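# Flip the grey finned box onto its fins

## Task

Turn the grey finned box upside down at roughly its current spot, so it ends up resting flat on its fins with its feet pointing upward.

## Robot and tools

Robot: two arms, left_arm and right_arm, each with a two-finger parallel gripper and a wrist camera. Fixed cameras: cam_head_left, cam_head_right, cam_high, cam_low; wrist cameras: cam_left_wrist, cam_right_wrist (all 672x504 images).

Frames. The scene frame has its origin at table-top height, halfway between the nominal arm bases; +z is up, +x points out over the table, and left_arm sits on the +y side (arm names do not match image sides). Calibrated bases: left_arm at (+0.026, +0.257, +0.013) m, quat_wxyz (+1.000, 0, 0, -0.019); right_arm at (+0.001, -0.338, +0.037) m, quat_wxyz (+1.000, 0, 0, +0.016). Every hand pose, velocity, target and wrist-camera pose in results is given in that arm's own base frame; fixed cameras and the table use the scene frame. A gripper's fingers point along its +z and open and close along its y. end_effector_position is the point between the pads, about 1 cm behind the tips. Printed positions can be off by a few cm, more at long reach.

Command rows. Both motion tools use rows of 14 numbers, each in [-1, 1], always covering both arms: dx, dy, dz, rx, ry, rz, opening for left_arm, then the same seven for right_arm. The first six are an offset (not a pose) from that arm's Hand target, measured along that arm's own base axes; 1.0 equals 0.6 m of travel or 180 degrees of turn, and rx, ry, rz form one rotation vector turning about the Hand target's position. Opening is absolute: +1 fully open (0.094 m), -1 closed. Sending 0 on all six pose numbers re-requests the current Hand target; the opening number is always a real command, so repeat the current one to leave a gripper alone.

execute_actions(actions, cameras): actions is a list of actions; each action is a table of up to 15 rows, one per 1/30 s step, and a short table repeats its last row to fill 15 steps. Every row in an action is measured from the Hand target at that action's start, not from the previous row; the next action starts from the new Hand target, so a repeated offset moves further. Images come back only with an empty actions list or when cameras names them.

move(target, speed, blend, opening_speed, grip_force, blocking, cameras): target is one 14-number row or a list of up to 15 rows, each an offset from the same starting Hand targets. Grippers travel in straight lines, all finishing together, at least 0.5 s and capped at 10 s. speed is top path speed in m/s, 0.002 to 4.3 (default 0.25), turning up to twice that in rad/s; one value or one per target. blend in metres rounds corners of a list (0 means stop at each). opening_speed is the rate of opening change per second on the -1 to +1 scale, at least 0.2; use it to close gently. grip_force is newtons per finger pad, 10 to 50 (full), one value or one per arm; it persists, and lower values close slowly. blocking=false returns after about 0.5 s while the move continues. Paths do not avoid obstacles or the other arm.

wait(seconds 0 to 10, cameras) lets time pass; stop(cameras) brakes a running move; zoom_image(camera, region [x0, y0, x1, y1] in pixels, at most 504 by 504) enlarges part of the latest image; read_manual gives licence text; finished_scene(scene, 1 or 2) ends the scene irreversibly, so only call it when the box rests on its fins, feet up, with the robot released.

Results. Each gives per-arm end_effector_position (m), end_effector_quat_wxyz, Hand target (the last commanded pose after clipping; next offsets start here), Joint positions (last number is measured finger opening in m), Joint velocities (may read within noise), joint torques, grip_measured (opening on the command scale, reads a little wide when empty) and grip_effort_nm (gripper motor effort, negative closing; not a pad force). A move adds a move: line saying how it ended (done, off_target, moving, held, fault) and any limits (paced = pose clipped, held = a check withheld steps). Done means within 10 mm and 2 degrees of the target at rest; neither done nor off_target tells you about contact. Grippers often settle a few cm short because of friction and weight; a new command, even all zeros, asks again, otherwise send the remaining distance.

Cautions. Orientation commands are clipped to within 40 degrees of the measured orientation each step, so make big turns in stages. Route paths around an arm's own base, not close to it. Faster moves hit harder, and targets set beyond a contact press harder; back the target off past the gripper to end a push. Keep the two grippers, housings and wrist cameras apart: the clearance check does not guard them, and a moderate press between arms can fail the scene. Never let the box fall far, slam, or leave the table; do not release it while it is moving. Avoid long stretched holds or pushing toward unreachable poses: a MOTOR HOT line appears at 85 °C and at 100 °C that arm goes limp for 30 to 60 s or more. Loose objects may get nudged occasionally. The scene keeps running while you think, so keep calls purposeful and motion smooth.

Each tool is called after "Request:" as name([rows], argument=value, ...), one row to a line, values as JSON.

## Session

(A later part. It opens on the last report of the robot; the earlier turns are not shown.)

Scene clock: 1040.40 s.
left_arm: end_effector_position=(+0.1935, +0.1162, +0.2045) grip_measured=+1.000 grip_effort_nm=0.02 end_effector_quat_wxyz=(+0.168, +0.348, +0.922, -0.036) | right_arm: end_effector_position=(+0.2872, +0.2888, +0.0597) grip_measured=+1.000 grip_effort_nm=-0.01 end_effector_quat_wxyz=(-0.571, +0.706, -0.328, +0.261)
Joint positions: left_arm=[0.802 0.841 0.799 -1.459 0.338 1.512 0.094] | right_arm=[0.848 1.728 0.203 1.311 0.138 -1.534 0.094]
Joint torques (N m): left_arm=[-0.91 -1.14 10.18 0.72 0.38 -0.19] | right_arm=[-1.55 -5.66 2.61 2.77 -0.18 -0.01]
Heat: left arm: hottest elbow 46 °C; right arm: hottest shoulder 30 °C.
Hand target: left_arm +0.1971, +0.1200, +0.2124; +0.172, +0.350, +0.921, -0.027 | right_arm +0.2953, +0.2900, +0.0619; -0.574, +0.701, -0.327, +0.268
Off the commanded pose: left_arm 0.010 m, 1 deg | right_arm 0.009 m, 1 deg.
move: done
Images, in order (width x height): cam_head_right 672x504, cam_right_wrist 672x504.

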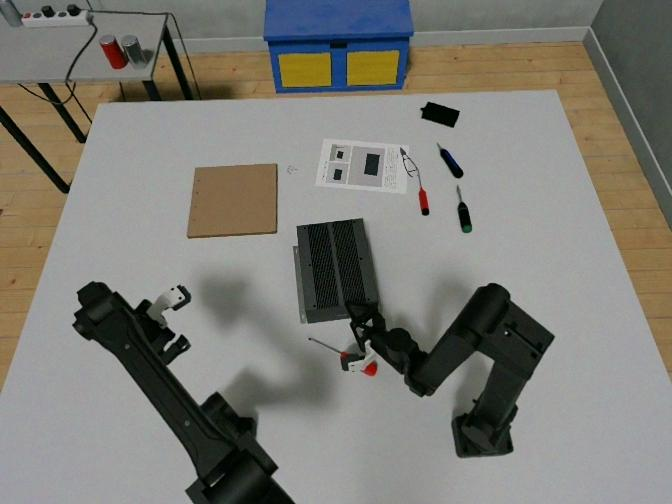

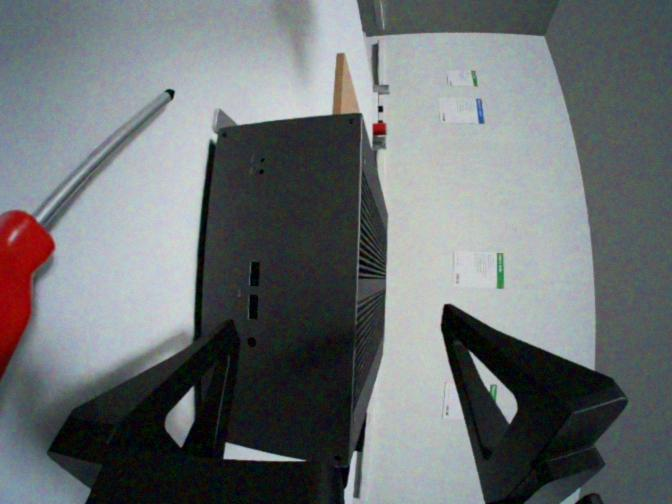

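Request:
move(target=[0,0,0,0,0,0,1, 0.0,0.0,-0.05,0,0,0,1], speed=0.06)

Request:
move(target=[0,0,0,0,0,0,1, 0.0,0.0,-0.023,0,0,0,1], speed=0.04, cameras=["cam_right_wrist","cam_low","cam_head_right"])

Request:
zoom_image(camera="cam_right_wrist", region=[180, 260, 470, 380])

Request:
zoom_image(camera="cam_low", region=[240, 248, 310, 308])

Scene clock: 1050.30 s.
left_arm: end_effector_position=(+0.1935, +0.1162, +0.2045) grip_measured=+1.000 grip_effort_nm=0.02 end_effector_quat_wxyz=(+0.168, +0.348, +0.922, -0.036) | right_arm: end_effector_position=(+0.2892, +0.2912, +0.0303) grip_measured=+1.000 grip_effort_nm=-0.01 end_effector_quat_wxyz=(-0.571, +0.706, -0.328, +0.261)
Joint positions: left_arm=[0.802 0.841 0.799 -1.459 0.338 1.512 0.094] | right_arm=[0.848 1.926 0.228 1.482 0.137 -1.535 0.094]
Joint torques (N m): left_arm=[-0.67 -1.08 10.21 0.75 0.38 -0.21] | right_arm=[-1.9 -6.95 0.94 2.93 -0.18 -0.05]
Heat: left arm: hottest elbow 46 °C; right arm: hottest shoulder 30 °C.
Hand target: left_arm +0.1971, +0.1200, +0.2124; +0.172, +0.350, +0.921, -0.027 | right_arm +0.2953, +0.2901, +0.0320; -0.575, +0.701, -0.327, +0.268
Off the commanded pose: left_arm 0.010 m, 1 deg | right_arm 0.006 m, 1 deg.
move: done

Scene clock: 1051.30 s.
left_arm: end_effector_position=(+0.1935, +0.1162, +0.2045) grip_measured=+1.000 grip_effort_nm=0.02 end_effector_quat_wxyz=(+0.168, +0.348, +0.922, -0.036) | right_arm: end_effector_position=(+0.2907, +0.2929, +0.0214) grip_measured=+1.000 grip_effort_nm=-0.01 end_effector_quat_wxyz=(-0.576, +0.702, -0.325, +0.264)
Joint positions: left_arm=[0.802 0.841 0.799 -1.459 0.338 1.512 0.094] | right_arm=[0.848 2.006 0.244 1.563 0.137 -1.54 0.094]
Joint torques (N m): left_arm=[-0.85 -1.2 10.19 0.73 0.38 -0.2] | right_arm=[-2.02 -6.59 0.21 2.45 -0.16 0.04]
Heat: left arm: hottest elbow 46 °C; right arm: hottest shoulder 30 °C.
Hand target: left_arm +0.1971, +0.1200, +0.2124; +0.172, +0.350, +0.921, -0.027 | right_arm +0.2953, +0.2901, +0.0182; -0.575, +0.701, -0.327, +0.268
Off the commanded pose: left_arm 0.010 m, 1 deg | right_arm 0.006 m, 1 deg.
move: done
Images, in order (width x height): cam_head_right 672x504, cam_low 672x504, cam_right_wrist 672x504.

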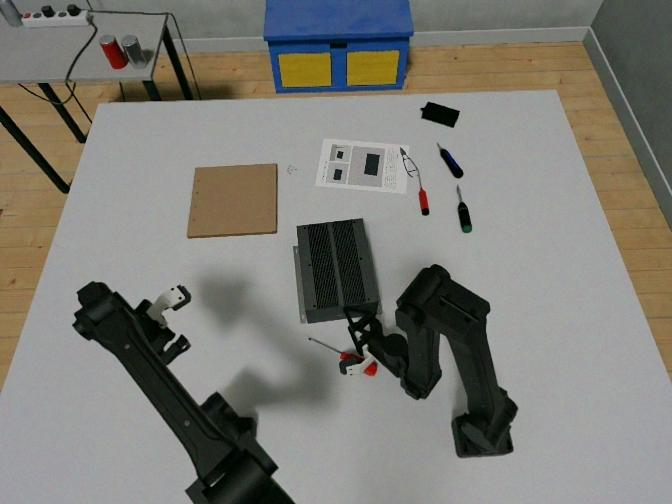

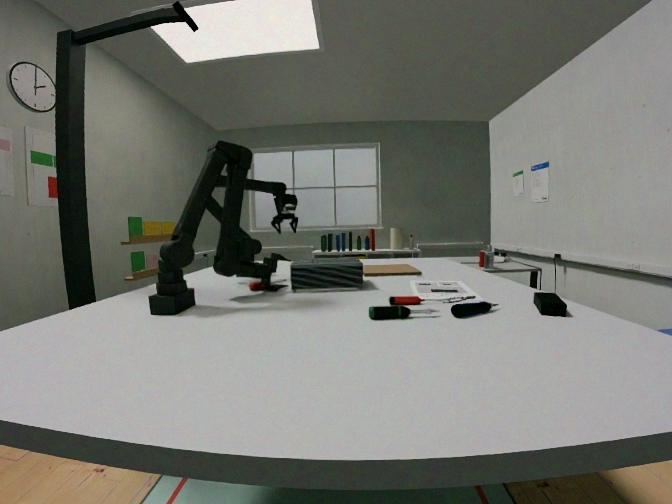

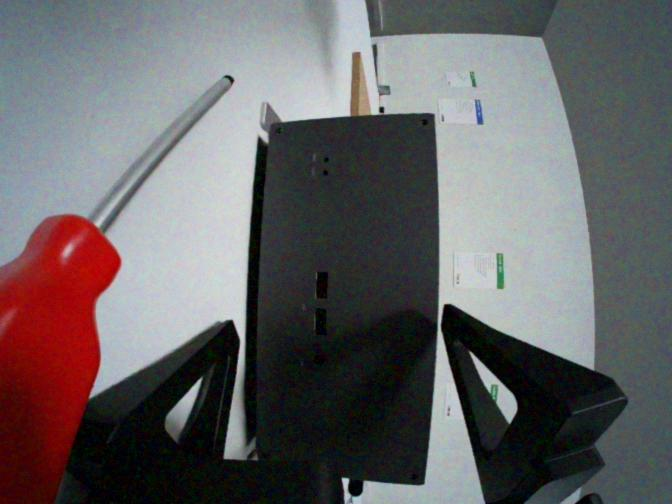

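Scaled by 1.738 from the camera's 672x504 image, which has a finer 960x720 frame.

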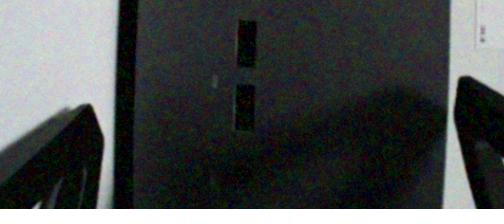

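Scaled by 7.200.

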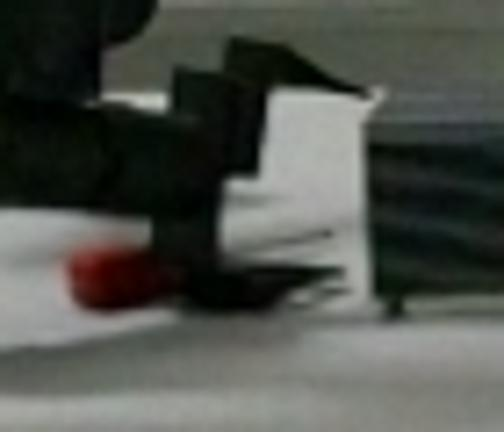

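Request:
move(target=[0,0,0,0,0,0,1, 0.0467,0.039,0,0.0036,-0.0043,0,1], speed=0.04, cameras=["cam_right_wrist","cam_low","cam_head_right"])

Request:
zoom_image(camera="cam_right_wrist", region=[180, 260, 470, 380])

Request:
zoom_image(camera="cam_low", region=[240, 248, 310, 308])

Scene clock: 1066.87 s.
left_arm: end_effector_position=(+0.1935, +0.1162, +0.2045) grip_measured=+1.000 grip_effort_nm=0.02 end_effector_quat_wxyz=(+0.168, +0.348, +0.922, -0.036) | right_arm: end_effector_position=(+0.3084, +0.3106, +0.0225) grip_measured=+1.000 grip_effort_nm=-0.01 end_effector_quat_wxyz=(-0.584, +0.698, -0.316, +0.266)
Joint positions: left_arm=[0.802 0.841 0.799 -1.459 0.338 1.512 0.094] | right_arm=[0.836 2.006 0.307 1.521 0.115 -1.552 0.094]
Joint torques (N m): left_arm=[-0.62 -1.08 10.18 0.75 0.38 -0.2] | right_arm=[-2.2 -7.94 2.76 0.99 0.01 0.11]
Heat: left arm: hottest elbow 46 °C; right arm: hottest shoulder 30 °C.
Hand target: left_arm +0.1971, +0.1200, +0.2124; +0.172, +0.350, +0.921, -0.027 | right_arm +0.3235, +0.3134, +0.0182; -0.581, +0.696, -0.325, +0.271
Off the commanded pose: left_arm 0.010 m, 1 deg | right_arm 0.016 m, 1 deg.
move: off_target (right_arm)
Images, in order (width x height): cam_head_right 672x504, cam_low 672x504, cam_right_wrist 672x504.

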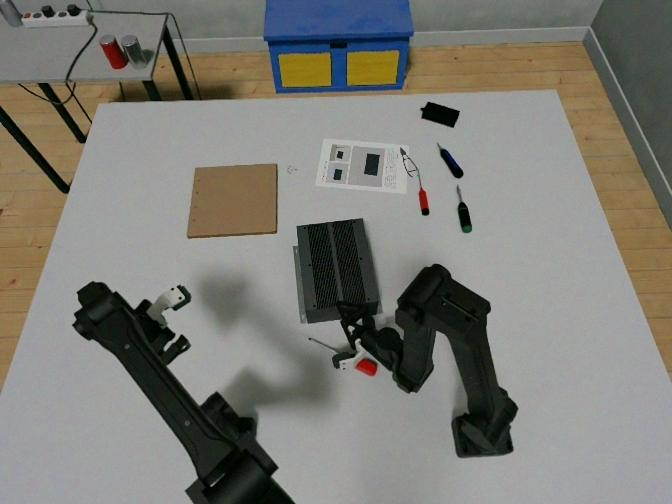

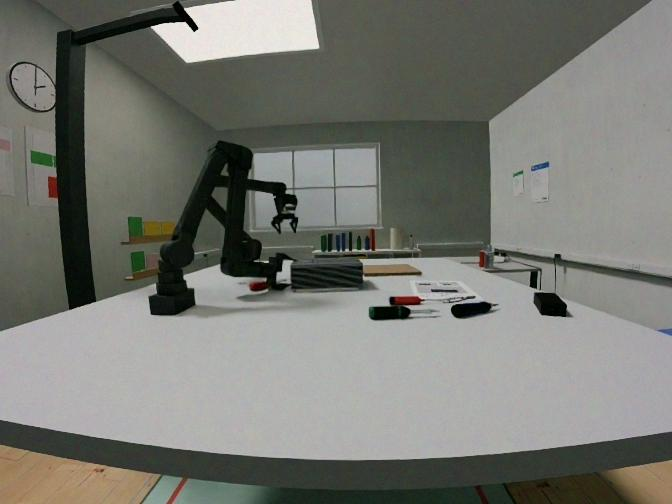

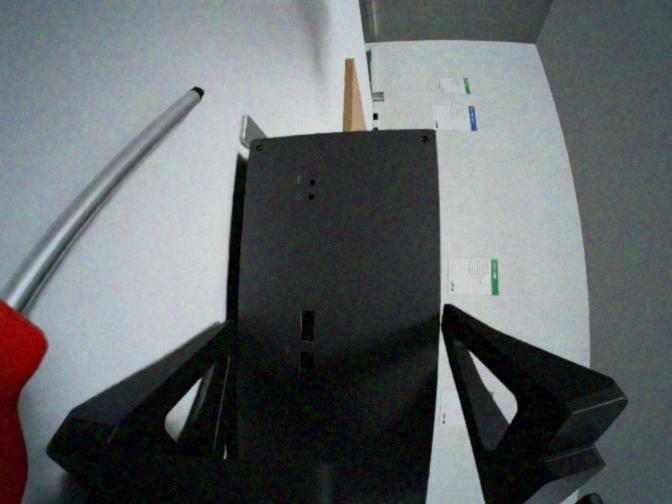

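Scaled by 1.738 from the camera's 672x504 image, which has a finer 960x720 frame.

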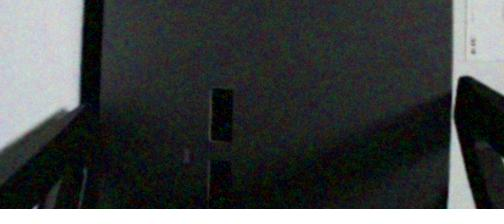

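Scaled by 7.200.

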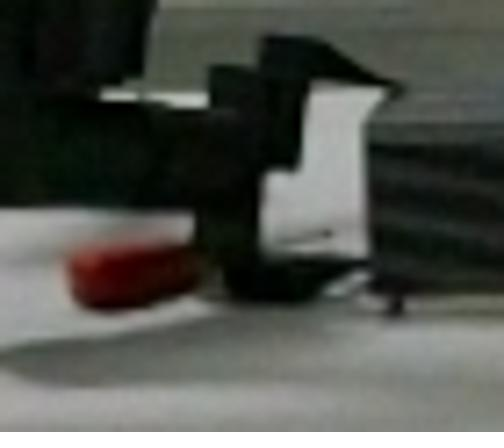

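Request:
move(target=[0,0,0,0,0,0,1, -0.035,-0.0235,-0.003,-0.0039,0.0047,0,1], speed=0.04)

Request:
move(target=[0,0,0,0,0,0,1, 0.035,0.027,0,0,0,0,1], speed=0.04, cameras=["cam_right_wrist","cam_low","cam_head_right"])

Request:
zoom_image(camera="cam_right_wrist", region=[180, 260, 470, 380])

Request:
zoom_image(camera="cam_low", region=[240, 248, 310, 308])

Scene clock: 1089.77 s.
left_arm: end_effector_position=(+0.1935, +0.1162, +0.2045) grip_measured=+1.000 grip_effort_nm=0.02 end_effector_quat_wxyz=(+0.168, +0.348, +0.922, -0.036) | right_arm: end_effector_position=(+0.3061, +0.3033, +0.0221) grip_measured=+1.000 grip_effort_nm=-0.01 end_effector_quat_wxyz=(-0.580, +0.697, -0.323, +0.271)
Joint positions: left_arm=[0.802 0.841 0.799 -1.459 0.338 1.512 0.094] | right_arm=[0.836 2.006 0.29 1.533 0.134 -1.549 0.094]
Joint torques (N m): left_arm=[-0.85 -1.14 10.18 0.73 0.37 -0.2] | right_arm=[-0.38 -7.94 -0.75 2.1 0.11 0.14]
Heat: left arm: hottest elbow 46 °C; right arm: hottest shoulder 30 °C.
Hand target: left_arm +0.1971, +0.1200, +0.2124; +0.172, +0.350, +0.921, -0.027 | right_arm +0.3024, +0.2993, +0.0164; -0.574, +0.701, -0.328, +0.268
Off the commanded pose: left_arm 0.010 m, 1 deg | right_arm 0.008 m, 1 deg.
move: done

Scene clock: 1090.93 s.
left_arm: end_effector_position=(+0.1935, +0.1162, +0.2045) grip_measured=+1.000 grip_effort_nm=0.02 end_effector_quat_wxyz=(+0.168, +0.348, +0.922, -0.036) | right_arm: end_effector_position=(+0.3102, +0.3093, +0.0208) grip_measured=+1.000 grip_effort_nm=-0.01 end_effector_quat_wxyz=(-0.575, +0.703, -0.323, +0.267)
Joint positions: left_arm=[0.802 0.841 0.799 -1.459 0.338 1.512 0.094] | right_arm=[0.835 1.987 0.307 1.481 0.126 -1.549 0.094]
Joint torques (N m): left_arm=[-0.85 -1.03 10.18 0.72 0.38 -0.2] | right_arm=[-1.67 -7.24 3.32 0.87 -0.28 0.09]
Heat: left arm: hottest elbow 46 °C; right arm: hottest shoulder 30 °C.
Hand target: left_arm +0.1971, +0.1200, +0.2124; +0.172, +0.350, +0.921, -0.027 | right_arm +0.3234, +0.3155, +0.0163; -0.574, +0.701, -0.328, +0.268
Off the commanded pose: left_arm 0.010 m, 1 deg | right_arm 0.015 m, 1 deg.
move: off_target (right_arm)
Images, in order (width x height): cam_head_right 672x504, cam_low 672x504, cam_right_wrist 672x504.

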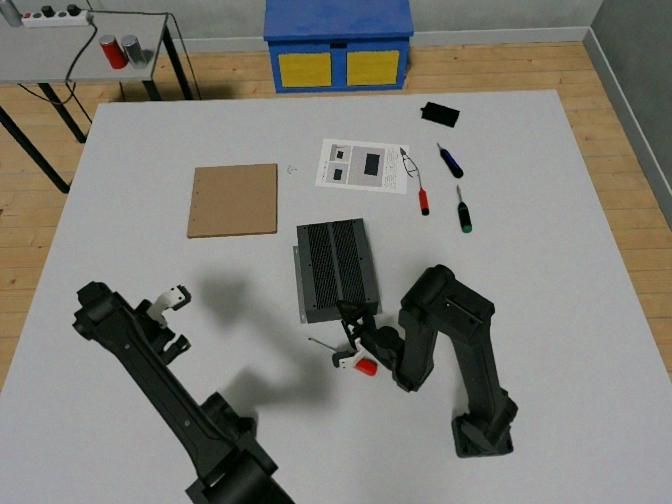

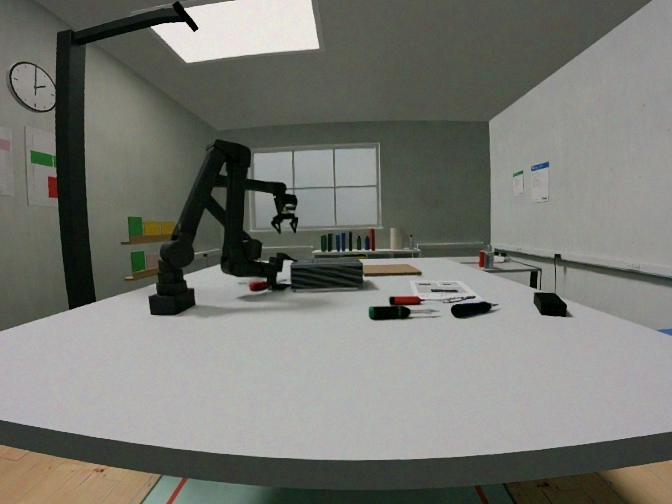

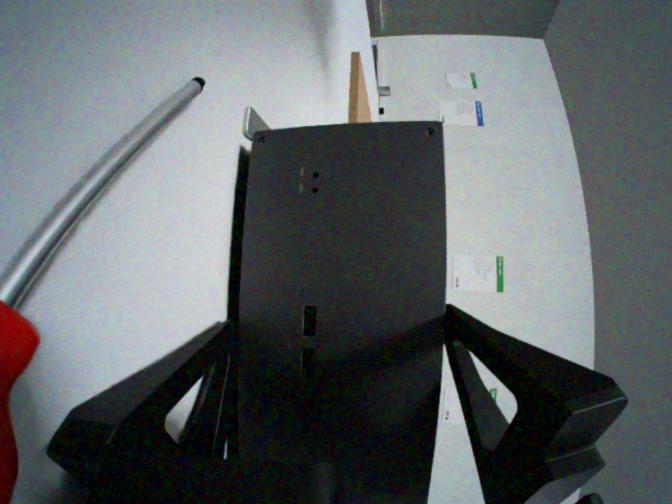

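Scaled by 1.738 from the camera's 672x504 image, which has a finer 960x720 frame.

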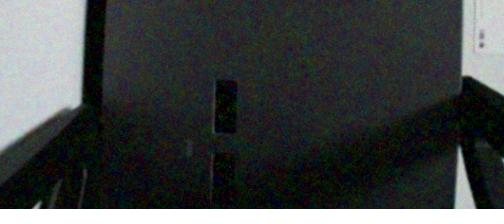

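Scaled by 7.200.

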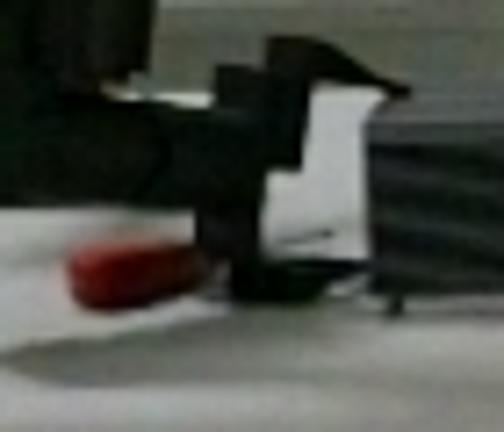

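Request:
move([
  [0,0,0,0,0,0,1, -0.0767,-0.0643,0.005,0,0,0,1],
  [0,0,0,0,0,0,1, -0.08,-0.065,0.15,0,0,0,1],
  [0,0,0,0,0,0,1, -0.2223,-0.0758,0.3062,-0.0431,0.4583,-0.3189,1],
], speed=0.15, blend=[0.01,0.03,0], cameras=["cam_right_wrist","cam_head_right","cam_low"])

Scene clock: 1196.93 s.
left_arm: end_effector_position=(+0.1935, +0.1162, +0.2045) grip_measured=+1.000 grip_effort_nm=0.02 end_effector_quat_wxyz=(+0.168, +0.348, +0.922, -0.036) | right_arm: end_effector_position=(+0.1787, +0.2604, +0.1852) grip_measured=+1.000 grip_effort_nm=-0.01 end_effector_quat_wxyz=(-0.012, -0.516, +0.856, -0.007)
Joint positions: left_arm=[0.802 0.841 0.799 -1.459 0.338 1.512 0.094] | right_arm=[0.973 1.201 1.003 -1.401 0.003 -0.112 0.094]
Joint torques (N m): left_arm=[-0.85 -1.08 10.19 0.73 0.38 -0.2] | right_arm=[-1.85 -5.25 11.18 0.16 -0.14 0.02]
Heat: left arm: hottest elbow 47 °C; right arm: hottest elbow 31 °C.
Hand target: left_arm +0.1971, +0.1200, +0.2124; +0.172, +0.350, +0.921, -0.027 | right_arm +0.1900, +0.2699, +0.2000; +0.000, -0.506, +0.862, +0.000
Off the commanded pose: left_arm 0.010 m, 1 deg | right_arm 0.021 m, 2 deg.
move: off_target (right_arm)
Images, in order (width x height): cam_head_right 672x504, cam_low 672x504, cam_right_wrist 672x504.

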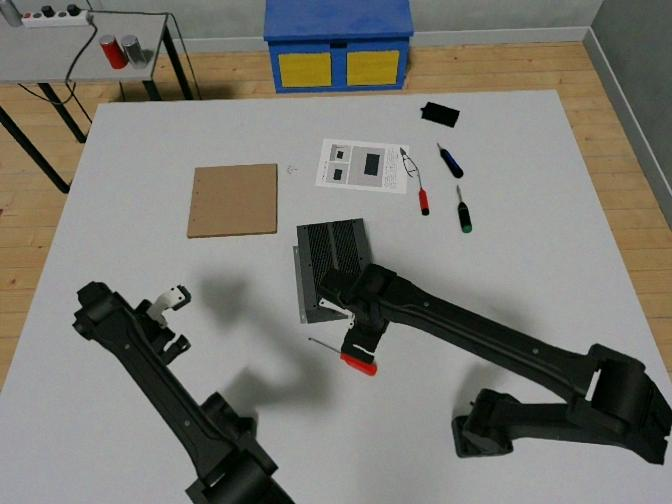

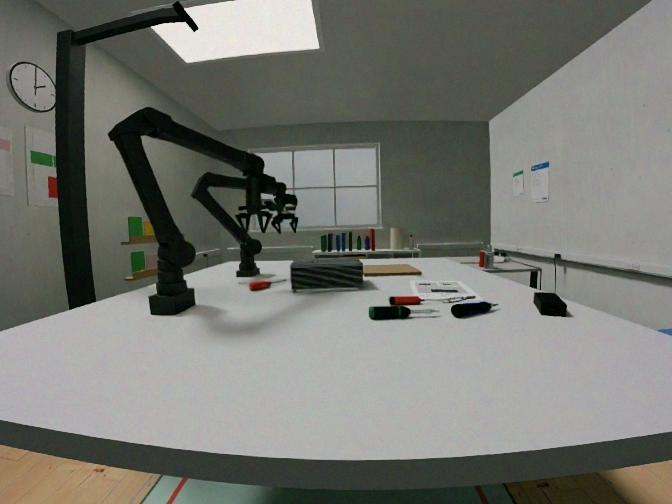

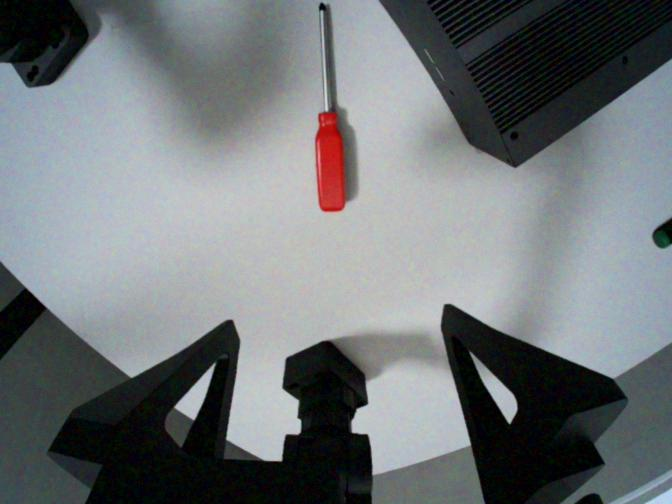

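Request:
move(target=[0,0,0,0,0,0,1, 0,0.0085,-0.2417,0,0,0,1], speed=0.15, cameras=["cam_right_wrist"])

Scene clock: 1216.30 s.
left_arm: end_effector_position=(+0.1935, +0.1162, +0.2045) grip_measured=+1.000 grip_effort_nm=0.02 end_effector_quat_wxyz=(+0.168, +0.348, +0.922, -0.036) | right_arm: end_effector_position=(+0.1866, +0.2722, +0.0558) grip_measured=+1.000 grip_effort_nm=-0.01 end_effector_quat_wxyz=(-0.003, -0.512, +0.859, -0.003)
Joint positions: left_arm=[0.802 0.841 0.799 -1.459 0.338 1.512 0.094] | right_arm=[0.973 1.372 0.786 -0.991 0.003 -0.103 0.094]
Joint torques (N m): left_arm=[-0.67 -1.14 10.18 0.72 0.38 -0.19] | right_arm=[-1.55 -6.59 6.84 0.87 -0.15 0.03]
Heat: left arm: hottest elbow 47 °C; right arm: hottest elbow 35 °C.
Hand target: left_arm +0.1971, +0.1200, +0.2124; +0.172, +0.350, +0.921, -0.027 | right_arm +0.1899, +0.2751, +0.0550; +0.000, -0.506, +0.862, +0.000
Off the commanded pose: left_arm 0.010 m, 1 deg | right_arm 0.004 m, 1 deg.
move: done
Images, in order (width x height): cam_right_wrist 672x504.

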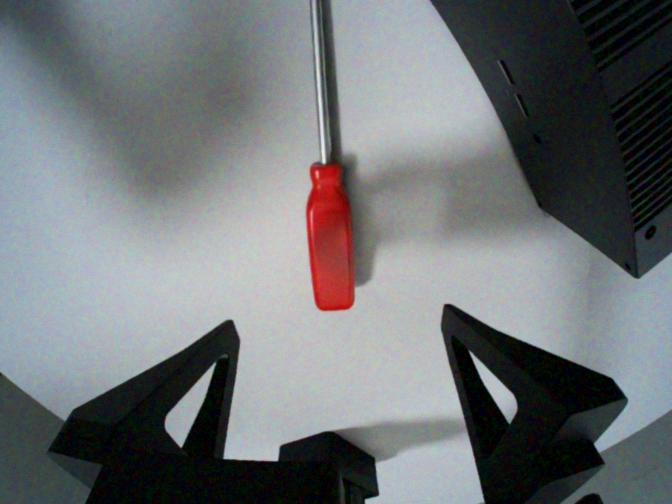

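Request:
move(target=[0,0,0,0,0,0,1, -0.003,-0.004,-0.1217,0,0,0,0.6], speed=0.1, cameras=["cam_right_wrist"])

Scene clock: 1227.77 s.
left_arm: end_effector_position=(+0.1935, +0.1162, +0.2045) grip_measured=+1.000 grip_effort_nm=0.02 end_effector_quat_wxyz=(+0.168, +0.348, +0.922, -0.036) | right_arm: end_effector_position=(+0.1858, +0.2710, -0.0161) grip_measured=+0.602 grip_effort_nm=-0.09 end_effector_quat_wxyz=(-0.001, -0.512, +0.859, -0.002)
Joint positions: left_arm=[0.802 0.841 0.799 -1.459 0.338 1.512 0.094] | right_arm=[0.973 1.519 0.695 -0.751 0.003 -0.102 0.075]
Joint torques (N m): left_arm=[-0.85 -1.08 10.18 0.73 0.37 -0.2] | right_arm=[-1.32 -7.94 5.46 0.94 -0.18 0.06]
Heat: left arm: hottest elbow 47 °C; right arm: hottest elbow 35 °C.
Hand target: left_arm +0.1971, +0.1200, +0.2124; +0.172, +0.350, +0.921, -0.027 | right_arm +0.1881, +0.2726, -0.0181; +0.000, -0.506, +0.862, +0.000
Off the commanded pose: left_arm 0.010 m, 1 deg | right_arm 0.004 m, 1 deg.
move: done
Images, in order (width x height): cam_right_wrist 672x504.

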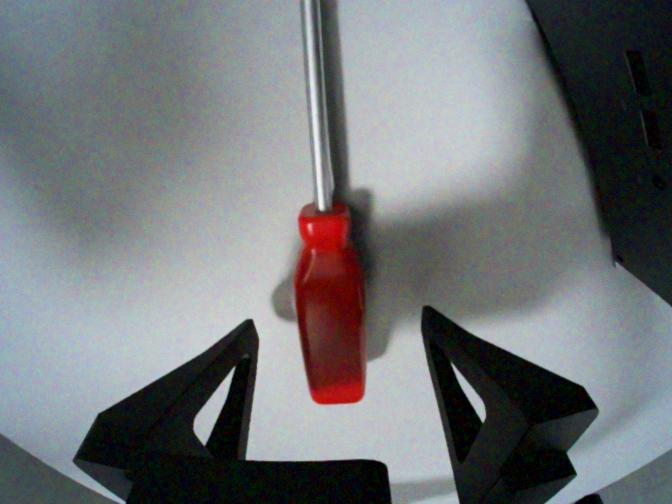

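Request:
move(target=[0,0,0,0,0,0,1, 0,0,0,0,0,0,-0.7], grip_force=[50,35])

Request:
move(target=[0,0,0,0,0,0,1, 0,0,0.1,0,0,0,-0.7], cameras=["cam_right_wrist","cam_head_right"])

Scene clock: 1235.17 s.
left_arm: end_effector_position=(+0.1935, +0.1162, +0.2045) grip_measured=+1.000 grip_effort_nm=0.02 end_effector_quat_wxyz=(+0.168, +0.348, +0.922, -0.036) | right_arm: end_effector_position=(+0.1857, +0.2710, -0.0161) grip_measured=-0.395 grip_effort_nm=-0.73 end_effector_quat_wxyz=(-0.001, -0.512, +0.859, -0.002)
Joint positions: left_arm=[0.802 0.841 0.799 -1.459 0.338 1.512 0.094] | right_arm=[0.973 1.519 0.695 -0.751 0.002 -0.102 0.028]
Joint torques (N m): left_arm=[-0.73 -1.14 10.18 0.72 0.37 -0.2] | right_arm=[-1.44 -7.36 5.44 1.11 -0.14 0.08]
Heat: left arm: hottest elbow 47 °C; right arm: hottest elbow 35 °C.
Hand target: left_arm +0.1971, +0.1200, +0.2124; +0.172, +0.350, +0.921, -0.027 | right_arm +0.1881, +0.2726, -0.0181; +0.000, -0.506, +0.862, +0.000
Off the commanded pose: left_arm 0.010 m, 1 deg | right_arm 0.004 m, 1 deg.
grip_force (N): 50, 35
move: done

Scene clock: 1236.30 s.
left_arm: end_effector_position=(+0.1935, +0.1162, +0.2045) grip_measured=+1.000 grip_effort_nm=0.02 end_effector_quat_wxyz=(+0.168, +0.348, +0.922, -0.036) | right_arm: end_effector_position=(+0.1772, +0.2586, +0.0278) grip_measured=-0.396 grip_effort_nm=-0.76 end_effector_quat_wxyz=(-0.017, -0.512, +0.859, -0.009)
Joint positions: left_arm=[0.802 0.841 0.799 -1.459 0.338 1.512 0.094] | right_arm=[0.973 1.403 0.725 -0.931 0.002 -0.102 0.028]
Joint torques (N m): left_arm=[-0.85 -1.03 10.21 0.73 0.38 -0.2] | right_arm=[-1.26 -8.41 8.98 0.08 -0.17 0.05]
Heat: left arm: hottest elbow 47 °C; right arm: hottest elbow 35 °C.
Hand target: left_arm +0.1971, +0.1200, +0.2124; +0.172, +0.350, +0.921, -0.027 | right_arm +0.1881, +0.2727, +0.0420; +0.000, -0.506, +0.862, +0.000
Off the commanded pose: left_arm 0.010 m, 1 deg | right_arm 0.023 m, 2 deg.
grip_force (N): 50, 35
move: off_target (right_arm)
Images, in order (width x height): cam_head_right 672x504, cam_right_wrist 672x504.

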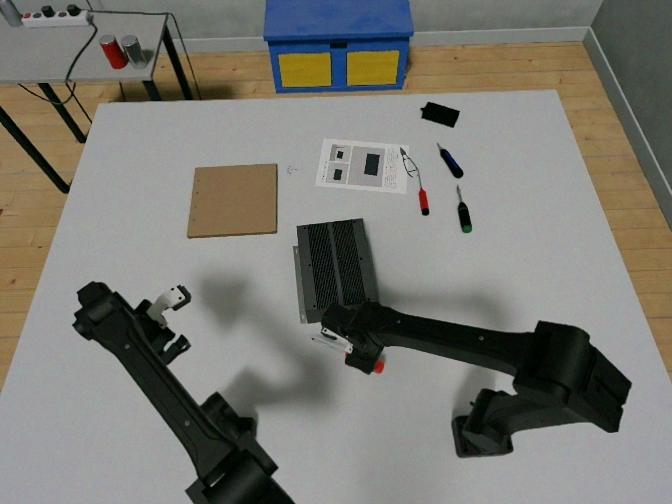

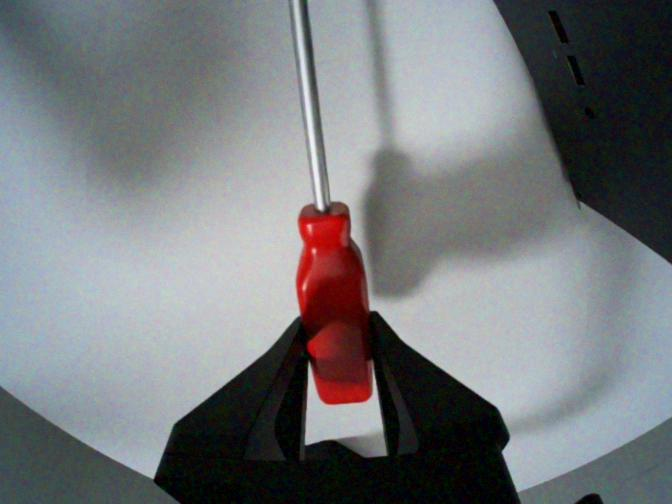

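Request:
move(target=[0,0,0,0,0,0,1, 0.13,0.0205,0.0133,0,0,0.2094,-0.7], speed=0.15, cameras=["cam_right_wrist","cam_head_right"])

Scene clock: 1307.23 s.
left_arm: end_effector_position=(+0.1935, +0.1162, +0.2045) grip_measured=+1.000 grip_effort_nm=0.02 end_effector_quat_wxyz=(+0.168, +0.348, +0.922, -0.036) | right_arm: end_effector_position=(+0.2500, +0.2747, +0.0396) grip_measured=-0.396 grip_effort_nm=-0.76 end_effector_quat_wxyz=(+0.014, +0.759, -0.651, +0.001)
Joint positions: left_arm=[0.802 0.841 0.799 -1.459 0.338 1.512 0.094] | right_arm=[0.835 1.517 0.888 -0.968 0.002 -0.89 0.028]
Joint torques (N m): left_arm=[-0.85 -1.2 10.17 0.7 0.38 -0.19] | right_arm=[-2.2 -9.29 9.4 0.01 -0.23 -0.11]
Heat: left arm: hottest elbow 47 °C; right arm: hottest elbow 39 °C.
Hand target: left_arm +0.1971, +0.1200, +0.2124; +0.172, +0.350, +0.921, -0.027 | right_arm +0.2661, +0.2851, +0.0500; +0.000, +0.758, -0.652, +0.000
Off the commanded pose: left_arm 0.010 m, 1 deg | right_arm 0.022 m, 2 deg.
grip_force (N): 50, 35
move: off_target (right_arm)
Images, in order (width x height): cam_head_right 672x504, cam_right_wrist 672x504.

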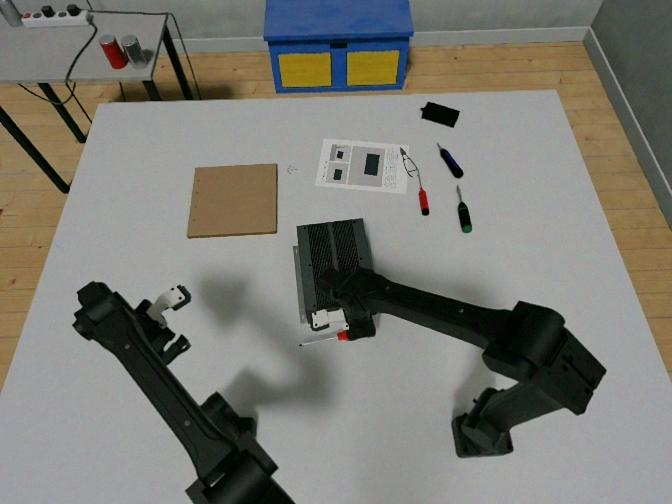

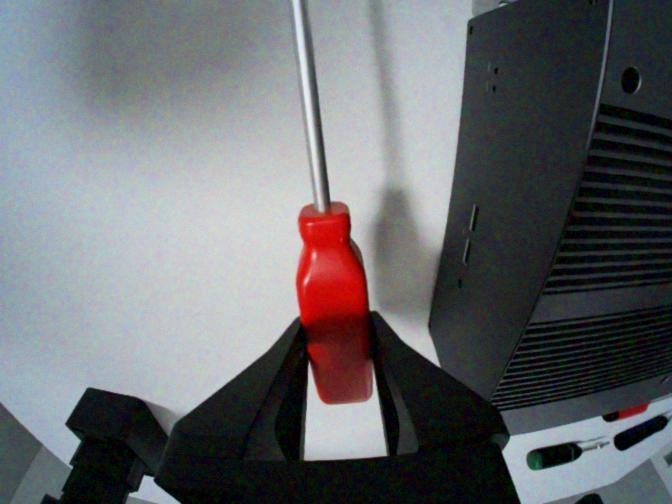

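Request:
move(target=[0,0,0,0,0,0,1, 0,-0.01,-0.113,0,0,0,-0.7], speed=0.1)

Request:
move(target=[0,0,0,0,0,0,1, 0,0,0,0,0,0,0.0], opening_speed=0.8, grip_force=50, cameras=["cam_right_wrist"])

Scene clock: 1315.53 s.
left_arm: end_effector_position=(+0.1935, +0.1162, +0.2045) grip_measured=+1.000 grip_effort_nm=0.02 end_effector_quat_wxyz=(+0.168, +0.348, +0.922, -0.036) | right_arm: end_effector_position=(+0.2592, +0.2792, -0.0156) grip_measured=-0.396 grip_effort_nm=-0.76 end_effector_quat_wxyz=(+0.005, +0.760, -0.650, +0.001)
Joint positions: left_arm=[0.802 0.841 0.799 -1.459 0.338 1.512 0.094] | right_arm=[0.824 1.637 0.846 -0.79 0.001 -0.902 0.028]
Joint torques (N m): left_arm=[-0.79 -1.03 10.18 0.7 0.38 -0.19] | right_arm=[-2.02 -9.82 5.71 1.03 -0.17 -0.12]
Heat: left arm: hottest elbow 47 °C; right arm: hottest elbow 39 °C.
Hand target: left_arm +0.1971, +0.1200, +0.2124; +0.172, +0.350, +0.921, -0.027 | right_arm +0.2662, +0.2790, -0.0178; +0.000, +0.758, -0.653, +0.000
Off the commanded pose: left_arm 0.010 m, 1 deg | right_arm 0.007 m, 1 deg.
grip_force (N): 50, 35
move: done

Scene clock: 1316.80 s.
left_arm: end_effector_position=(+0.1935, +0.1162, +0.2045) grip_measured=+1.000 grip_effort_nm=0.02 end_effector_quat_wxyz=(+0.168, +0.348, +0.922, -0.036) | right_arm: end_effector_position=(+0.2599, +0.2800, -0.0156) grip_measured=-0.002 grip_effort_nm=0.08 end_effector_quat_wxyz=(+0.003, +0.760, -0.650, +0.001)
Joint positions: left_arm=[0.802 0.841 0.799 -1.459 0.338 1.512 0.094] | right_arm=[0.824 1.637 0.846 -0.785 0.001 -0.902 0.047]
Joint torques (N m): left_arm=[-0.67 -1.08 10.17 0.7 0.37 -0.2] | right_arm=[-1.9 -8.94 5.91 0.76 -0.2 -0.13]
Heat: left arm: hottest elbow 47 °C; right arm: hottest elbow 39 °C.
Hand target: left_arm +0.1971, +0.1200, +0.2124; +0.172, +0.350, +0.921, -0.027 | right_arm +0.2661, +0.2789, -0.0178; +0.000, +0.758, -0.653, +0.000
Off the commanded pose: left_arm 0.010 m, 1 deg | right_arm 0.007 m, 1 deg.
move: done
Images, in order (width x height): cam_right_wrist 672x504.

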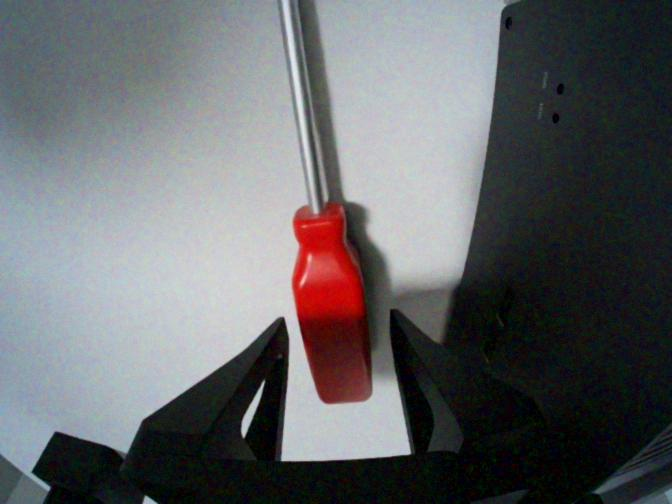

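Request:
move(target=[0,0,0,0,0,0,1, -0.01,0,0.45,0,0,0,0.0], speed=0.2, cameras=["cam_right_wrist","cam_head_left","cam_head_right"])

Request:
zoom_image(camera="cam_right_wrist", region=[330, 0, 672, 260])

Scene clock: 1323.57 s.
left_arm: end_effector_position=(+0.1935, +0.1162, +0.2045) grip_measured=+1.000 grip_effort_nm=0.02 end_effector_quat_wxyz=(+0.168, +0.348, +0.922, -0.036) | right_arm: end_effector_position=(+0.2518, +0.2712, +0.2348) grip_measured=-0.002 grip_effort_nm=0.07 end_effector_quat_wxyz=(+0.019, +0.760, -0.650, +0.000)
Joint positions: left_arm=[0.802 0.841 0.799 -1.459 0.338 1.512 0.094] | right_arm=[0.824 1.333 1.249 -1.524 0.001 -0.902 0.047]
Joint torques (N m): left_arm=[-0.85 -1.08 10.19 0.72 0.37 -0.2] | right_arm=[-0.62 -8.35 11.37 0.09 -0.16 0.03]
Heat: left arm: hottest elbow 47 °C; right arm: hottest elbow 38 °C.
Hand target: left_arm +0.1971, +0.1200, +0.2124; +0.172, +0.350, +0.921, -0.027 | right_arm +0.2601, +0.2790, +0.2521; +0.000, +0.758, -0.653, +0.000
Off the commanded pose: left_arm 0.010 m, 1 deg | right_arm 0.021 m, 2 deg.
move: off_target (right_arm)
Images, in order (width x height): cam_head_left 672x504, cam_head_right 672x504, cam_right_wrist 672x504.

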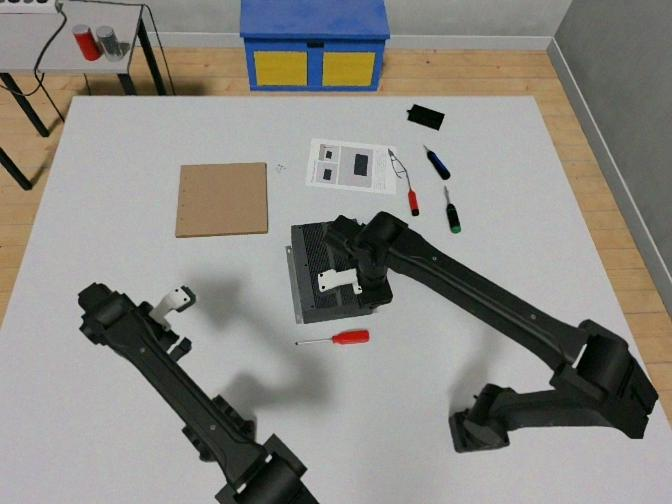

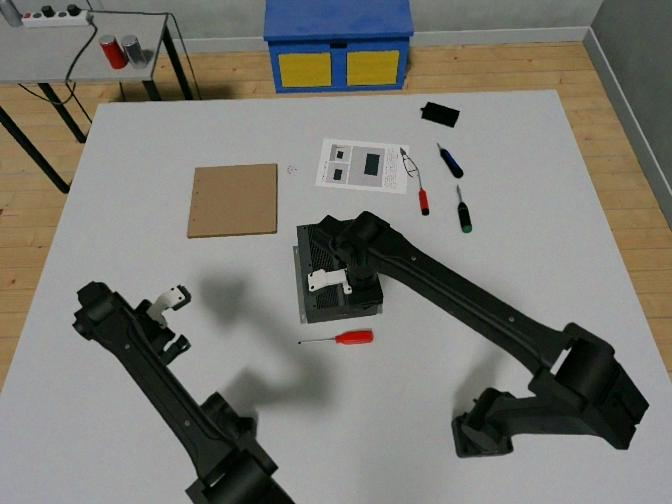

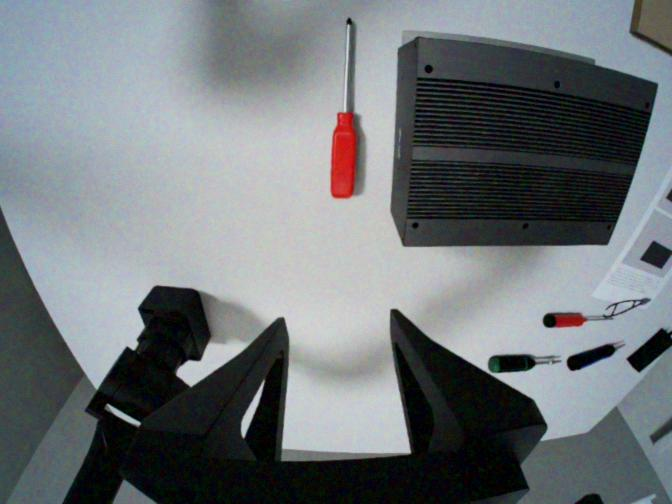

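Scaled by 1.474 from the camera's 672x504 image, which has a finer 960x720 frame.

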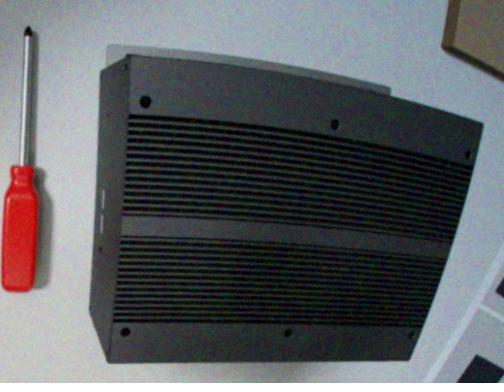

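Request:
move([
  [0.12,-0.25,0.05,-0.245,-0.1428,-0.1608,-1, 0.1432,-0.2557,0,0.3909,-0.0219,-0.1143,-1],
  [0.1508,-0.3163,-0.2623,-0.245,-0.1428,-0.1608,-1, 0.1432,-0.2557,-0.37,0.3909,-0.0219,-0.1143,-1],
], speed=0.2, blend=[0.03,0], cameras=["all"])

Scene clock: 1412.97 s.
left_arm: end_effector_position=(+0.2891, -0.0665, +0.0564) grip_measured=-0.989 grip_effort_nm=-0.60 end_effector_quat_wxyz=(+0.472, +0.470, +0.671, -0.326) | right_arm: end_effector_position=(+0.3444, +0.1290, +0.0318) grip_measured=-0.986 grip_effort_nm=-0.77 end_effector_quat_wxyz=(+0.453, -0.504, +0.647, +0.350)
Joint positions: left_arm=[0.36 1.459 0.443 -0.564 1.222 1.588 0.001] | right_arm=[-0.095 1.63 0.504 -0.044 -1.188 -1.146 0.001]
Joint torques (N m): left_arm=[-1.67 -5.3 4.22 0.99 0.72 -0.35] | right_arm=[-1.49 -7.41 3.71 1.58 -0.84 0.07]
Heat: left arm: hottest elbow 47 °C; right arm: hottest elbow 41 °C.
Hand target: left_arm +0.2875, -0.0698, +0.0550; +0.469, +0.470, +0.671, -0.329 | right_arm +0.3461, +0.1256, +0.0302; +0.455, -0.498, +0.650, +0.350
Off the commanded pose: left_arm 0.004 m, 1 deg | right_arm 0.004 m, 1 deg.
move: done

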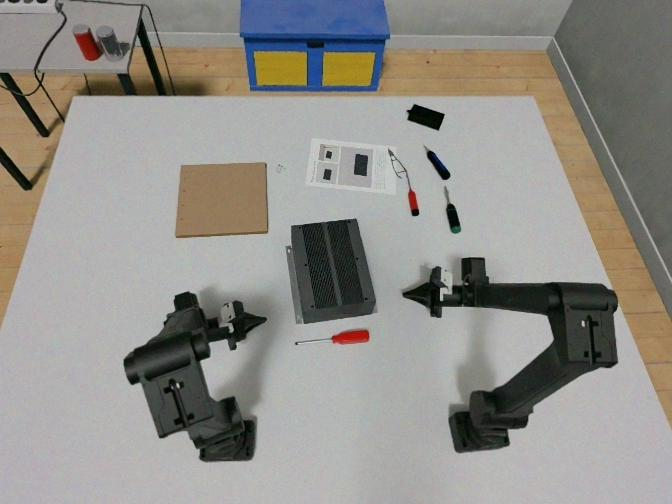

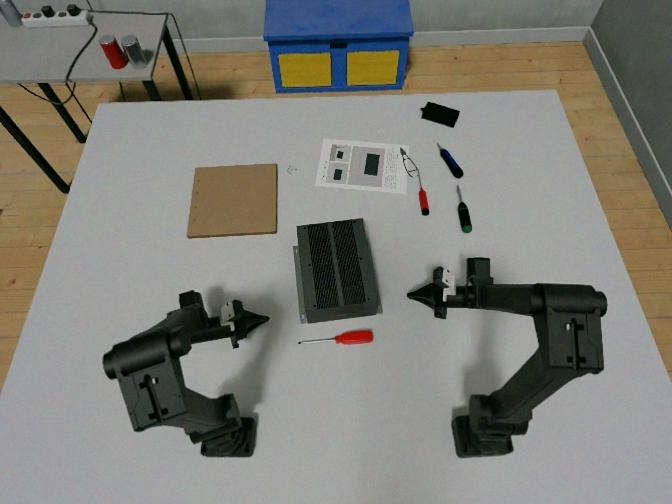

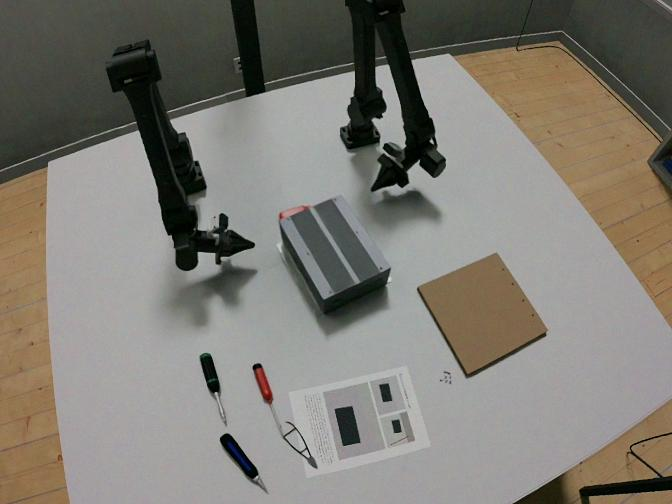

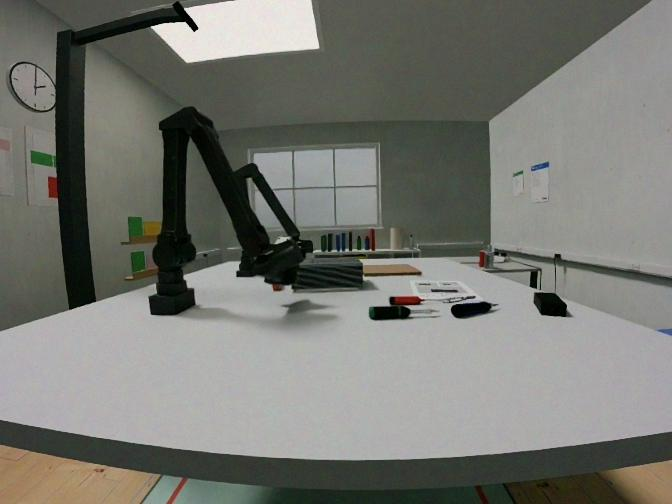

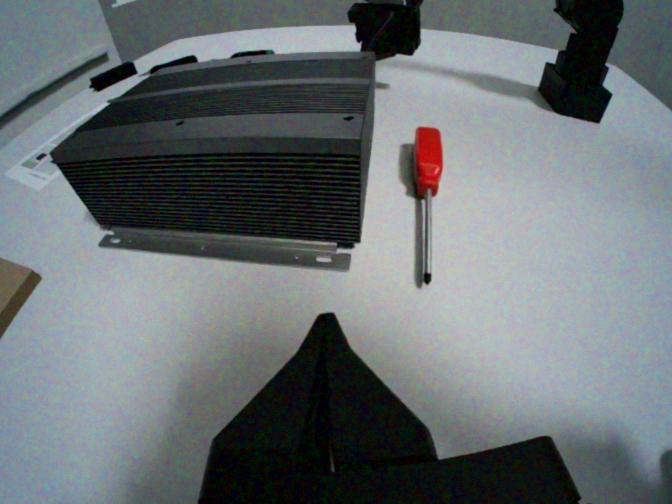

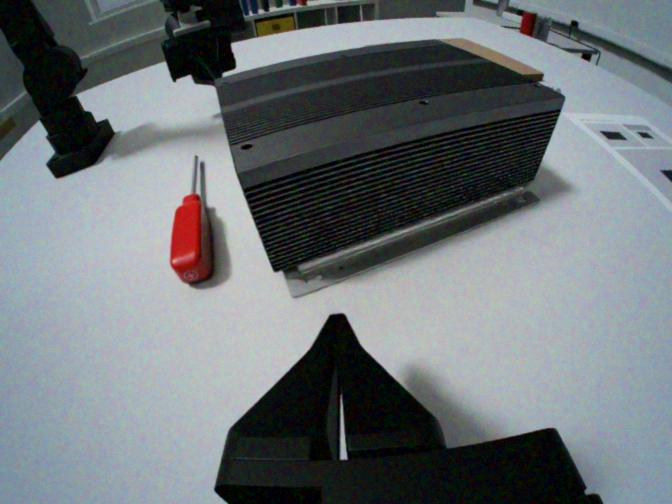

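Request:
zoom_image(camera="cam_left_wrist", region=[230, 200, 460, 300])

Request:
zoom_image(camera="cam_right_wrist", region=[220, 120, 580, 320])

Scaled by 2.191 from the camera's 672x504 image, which has a finer 960x720 frame.

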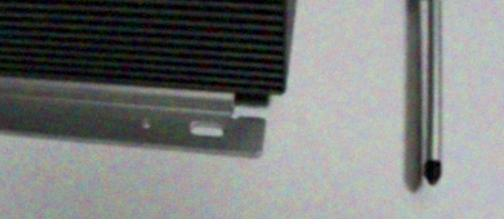

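Scaled by 1.400 from the camera's 672x504 image, which has a finer 960x720 frame.

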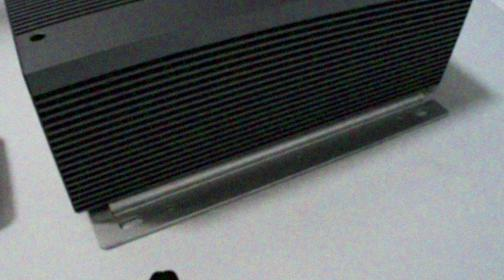

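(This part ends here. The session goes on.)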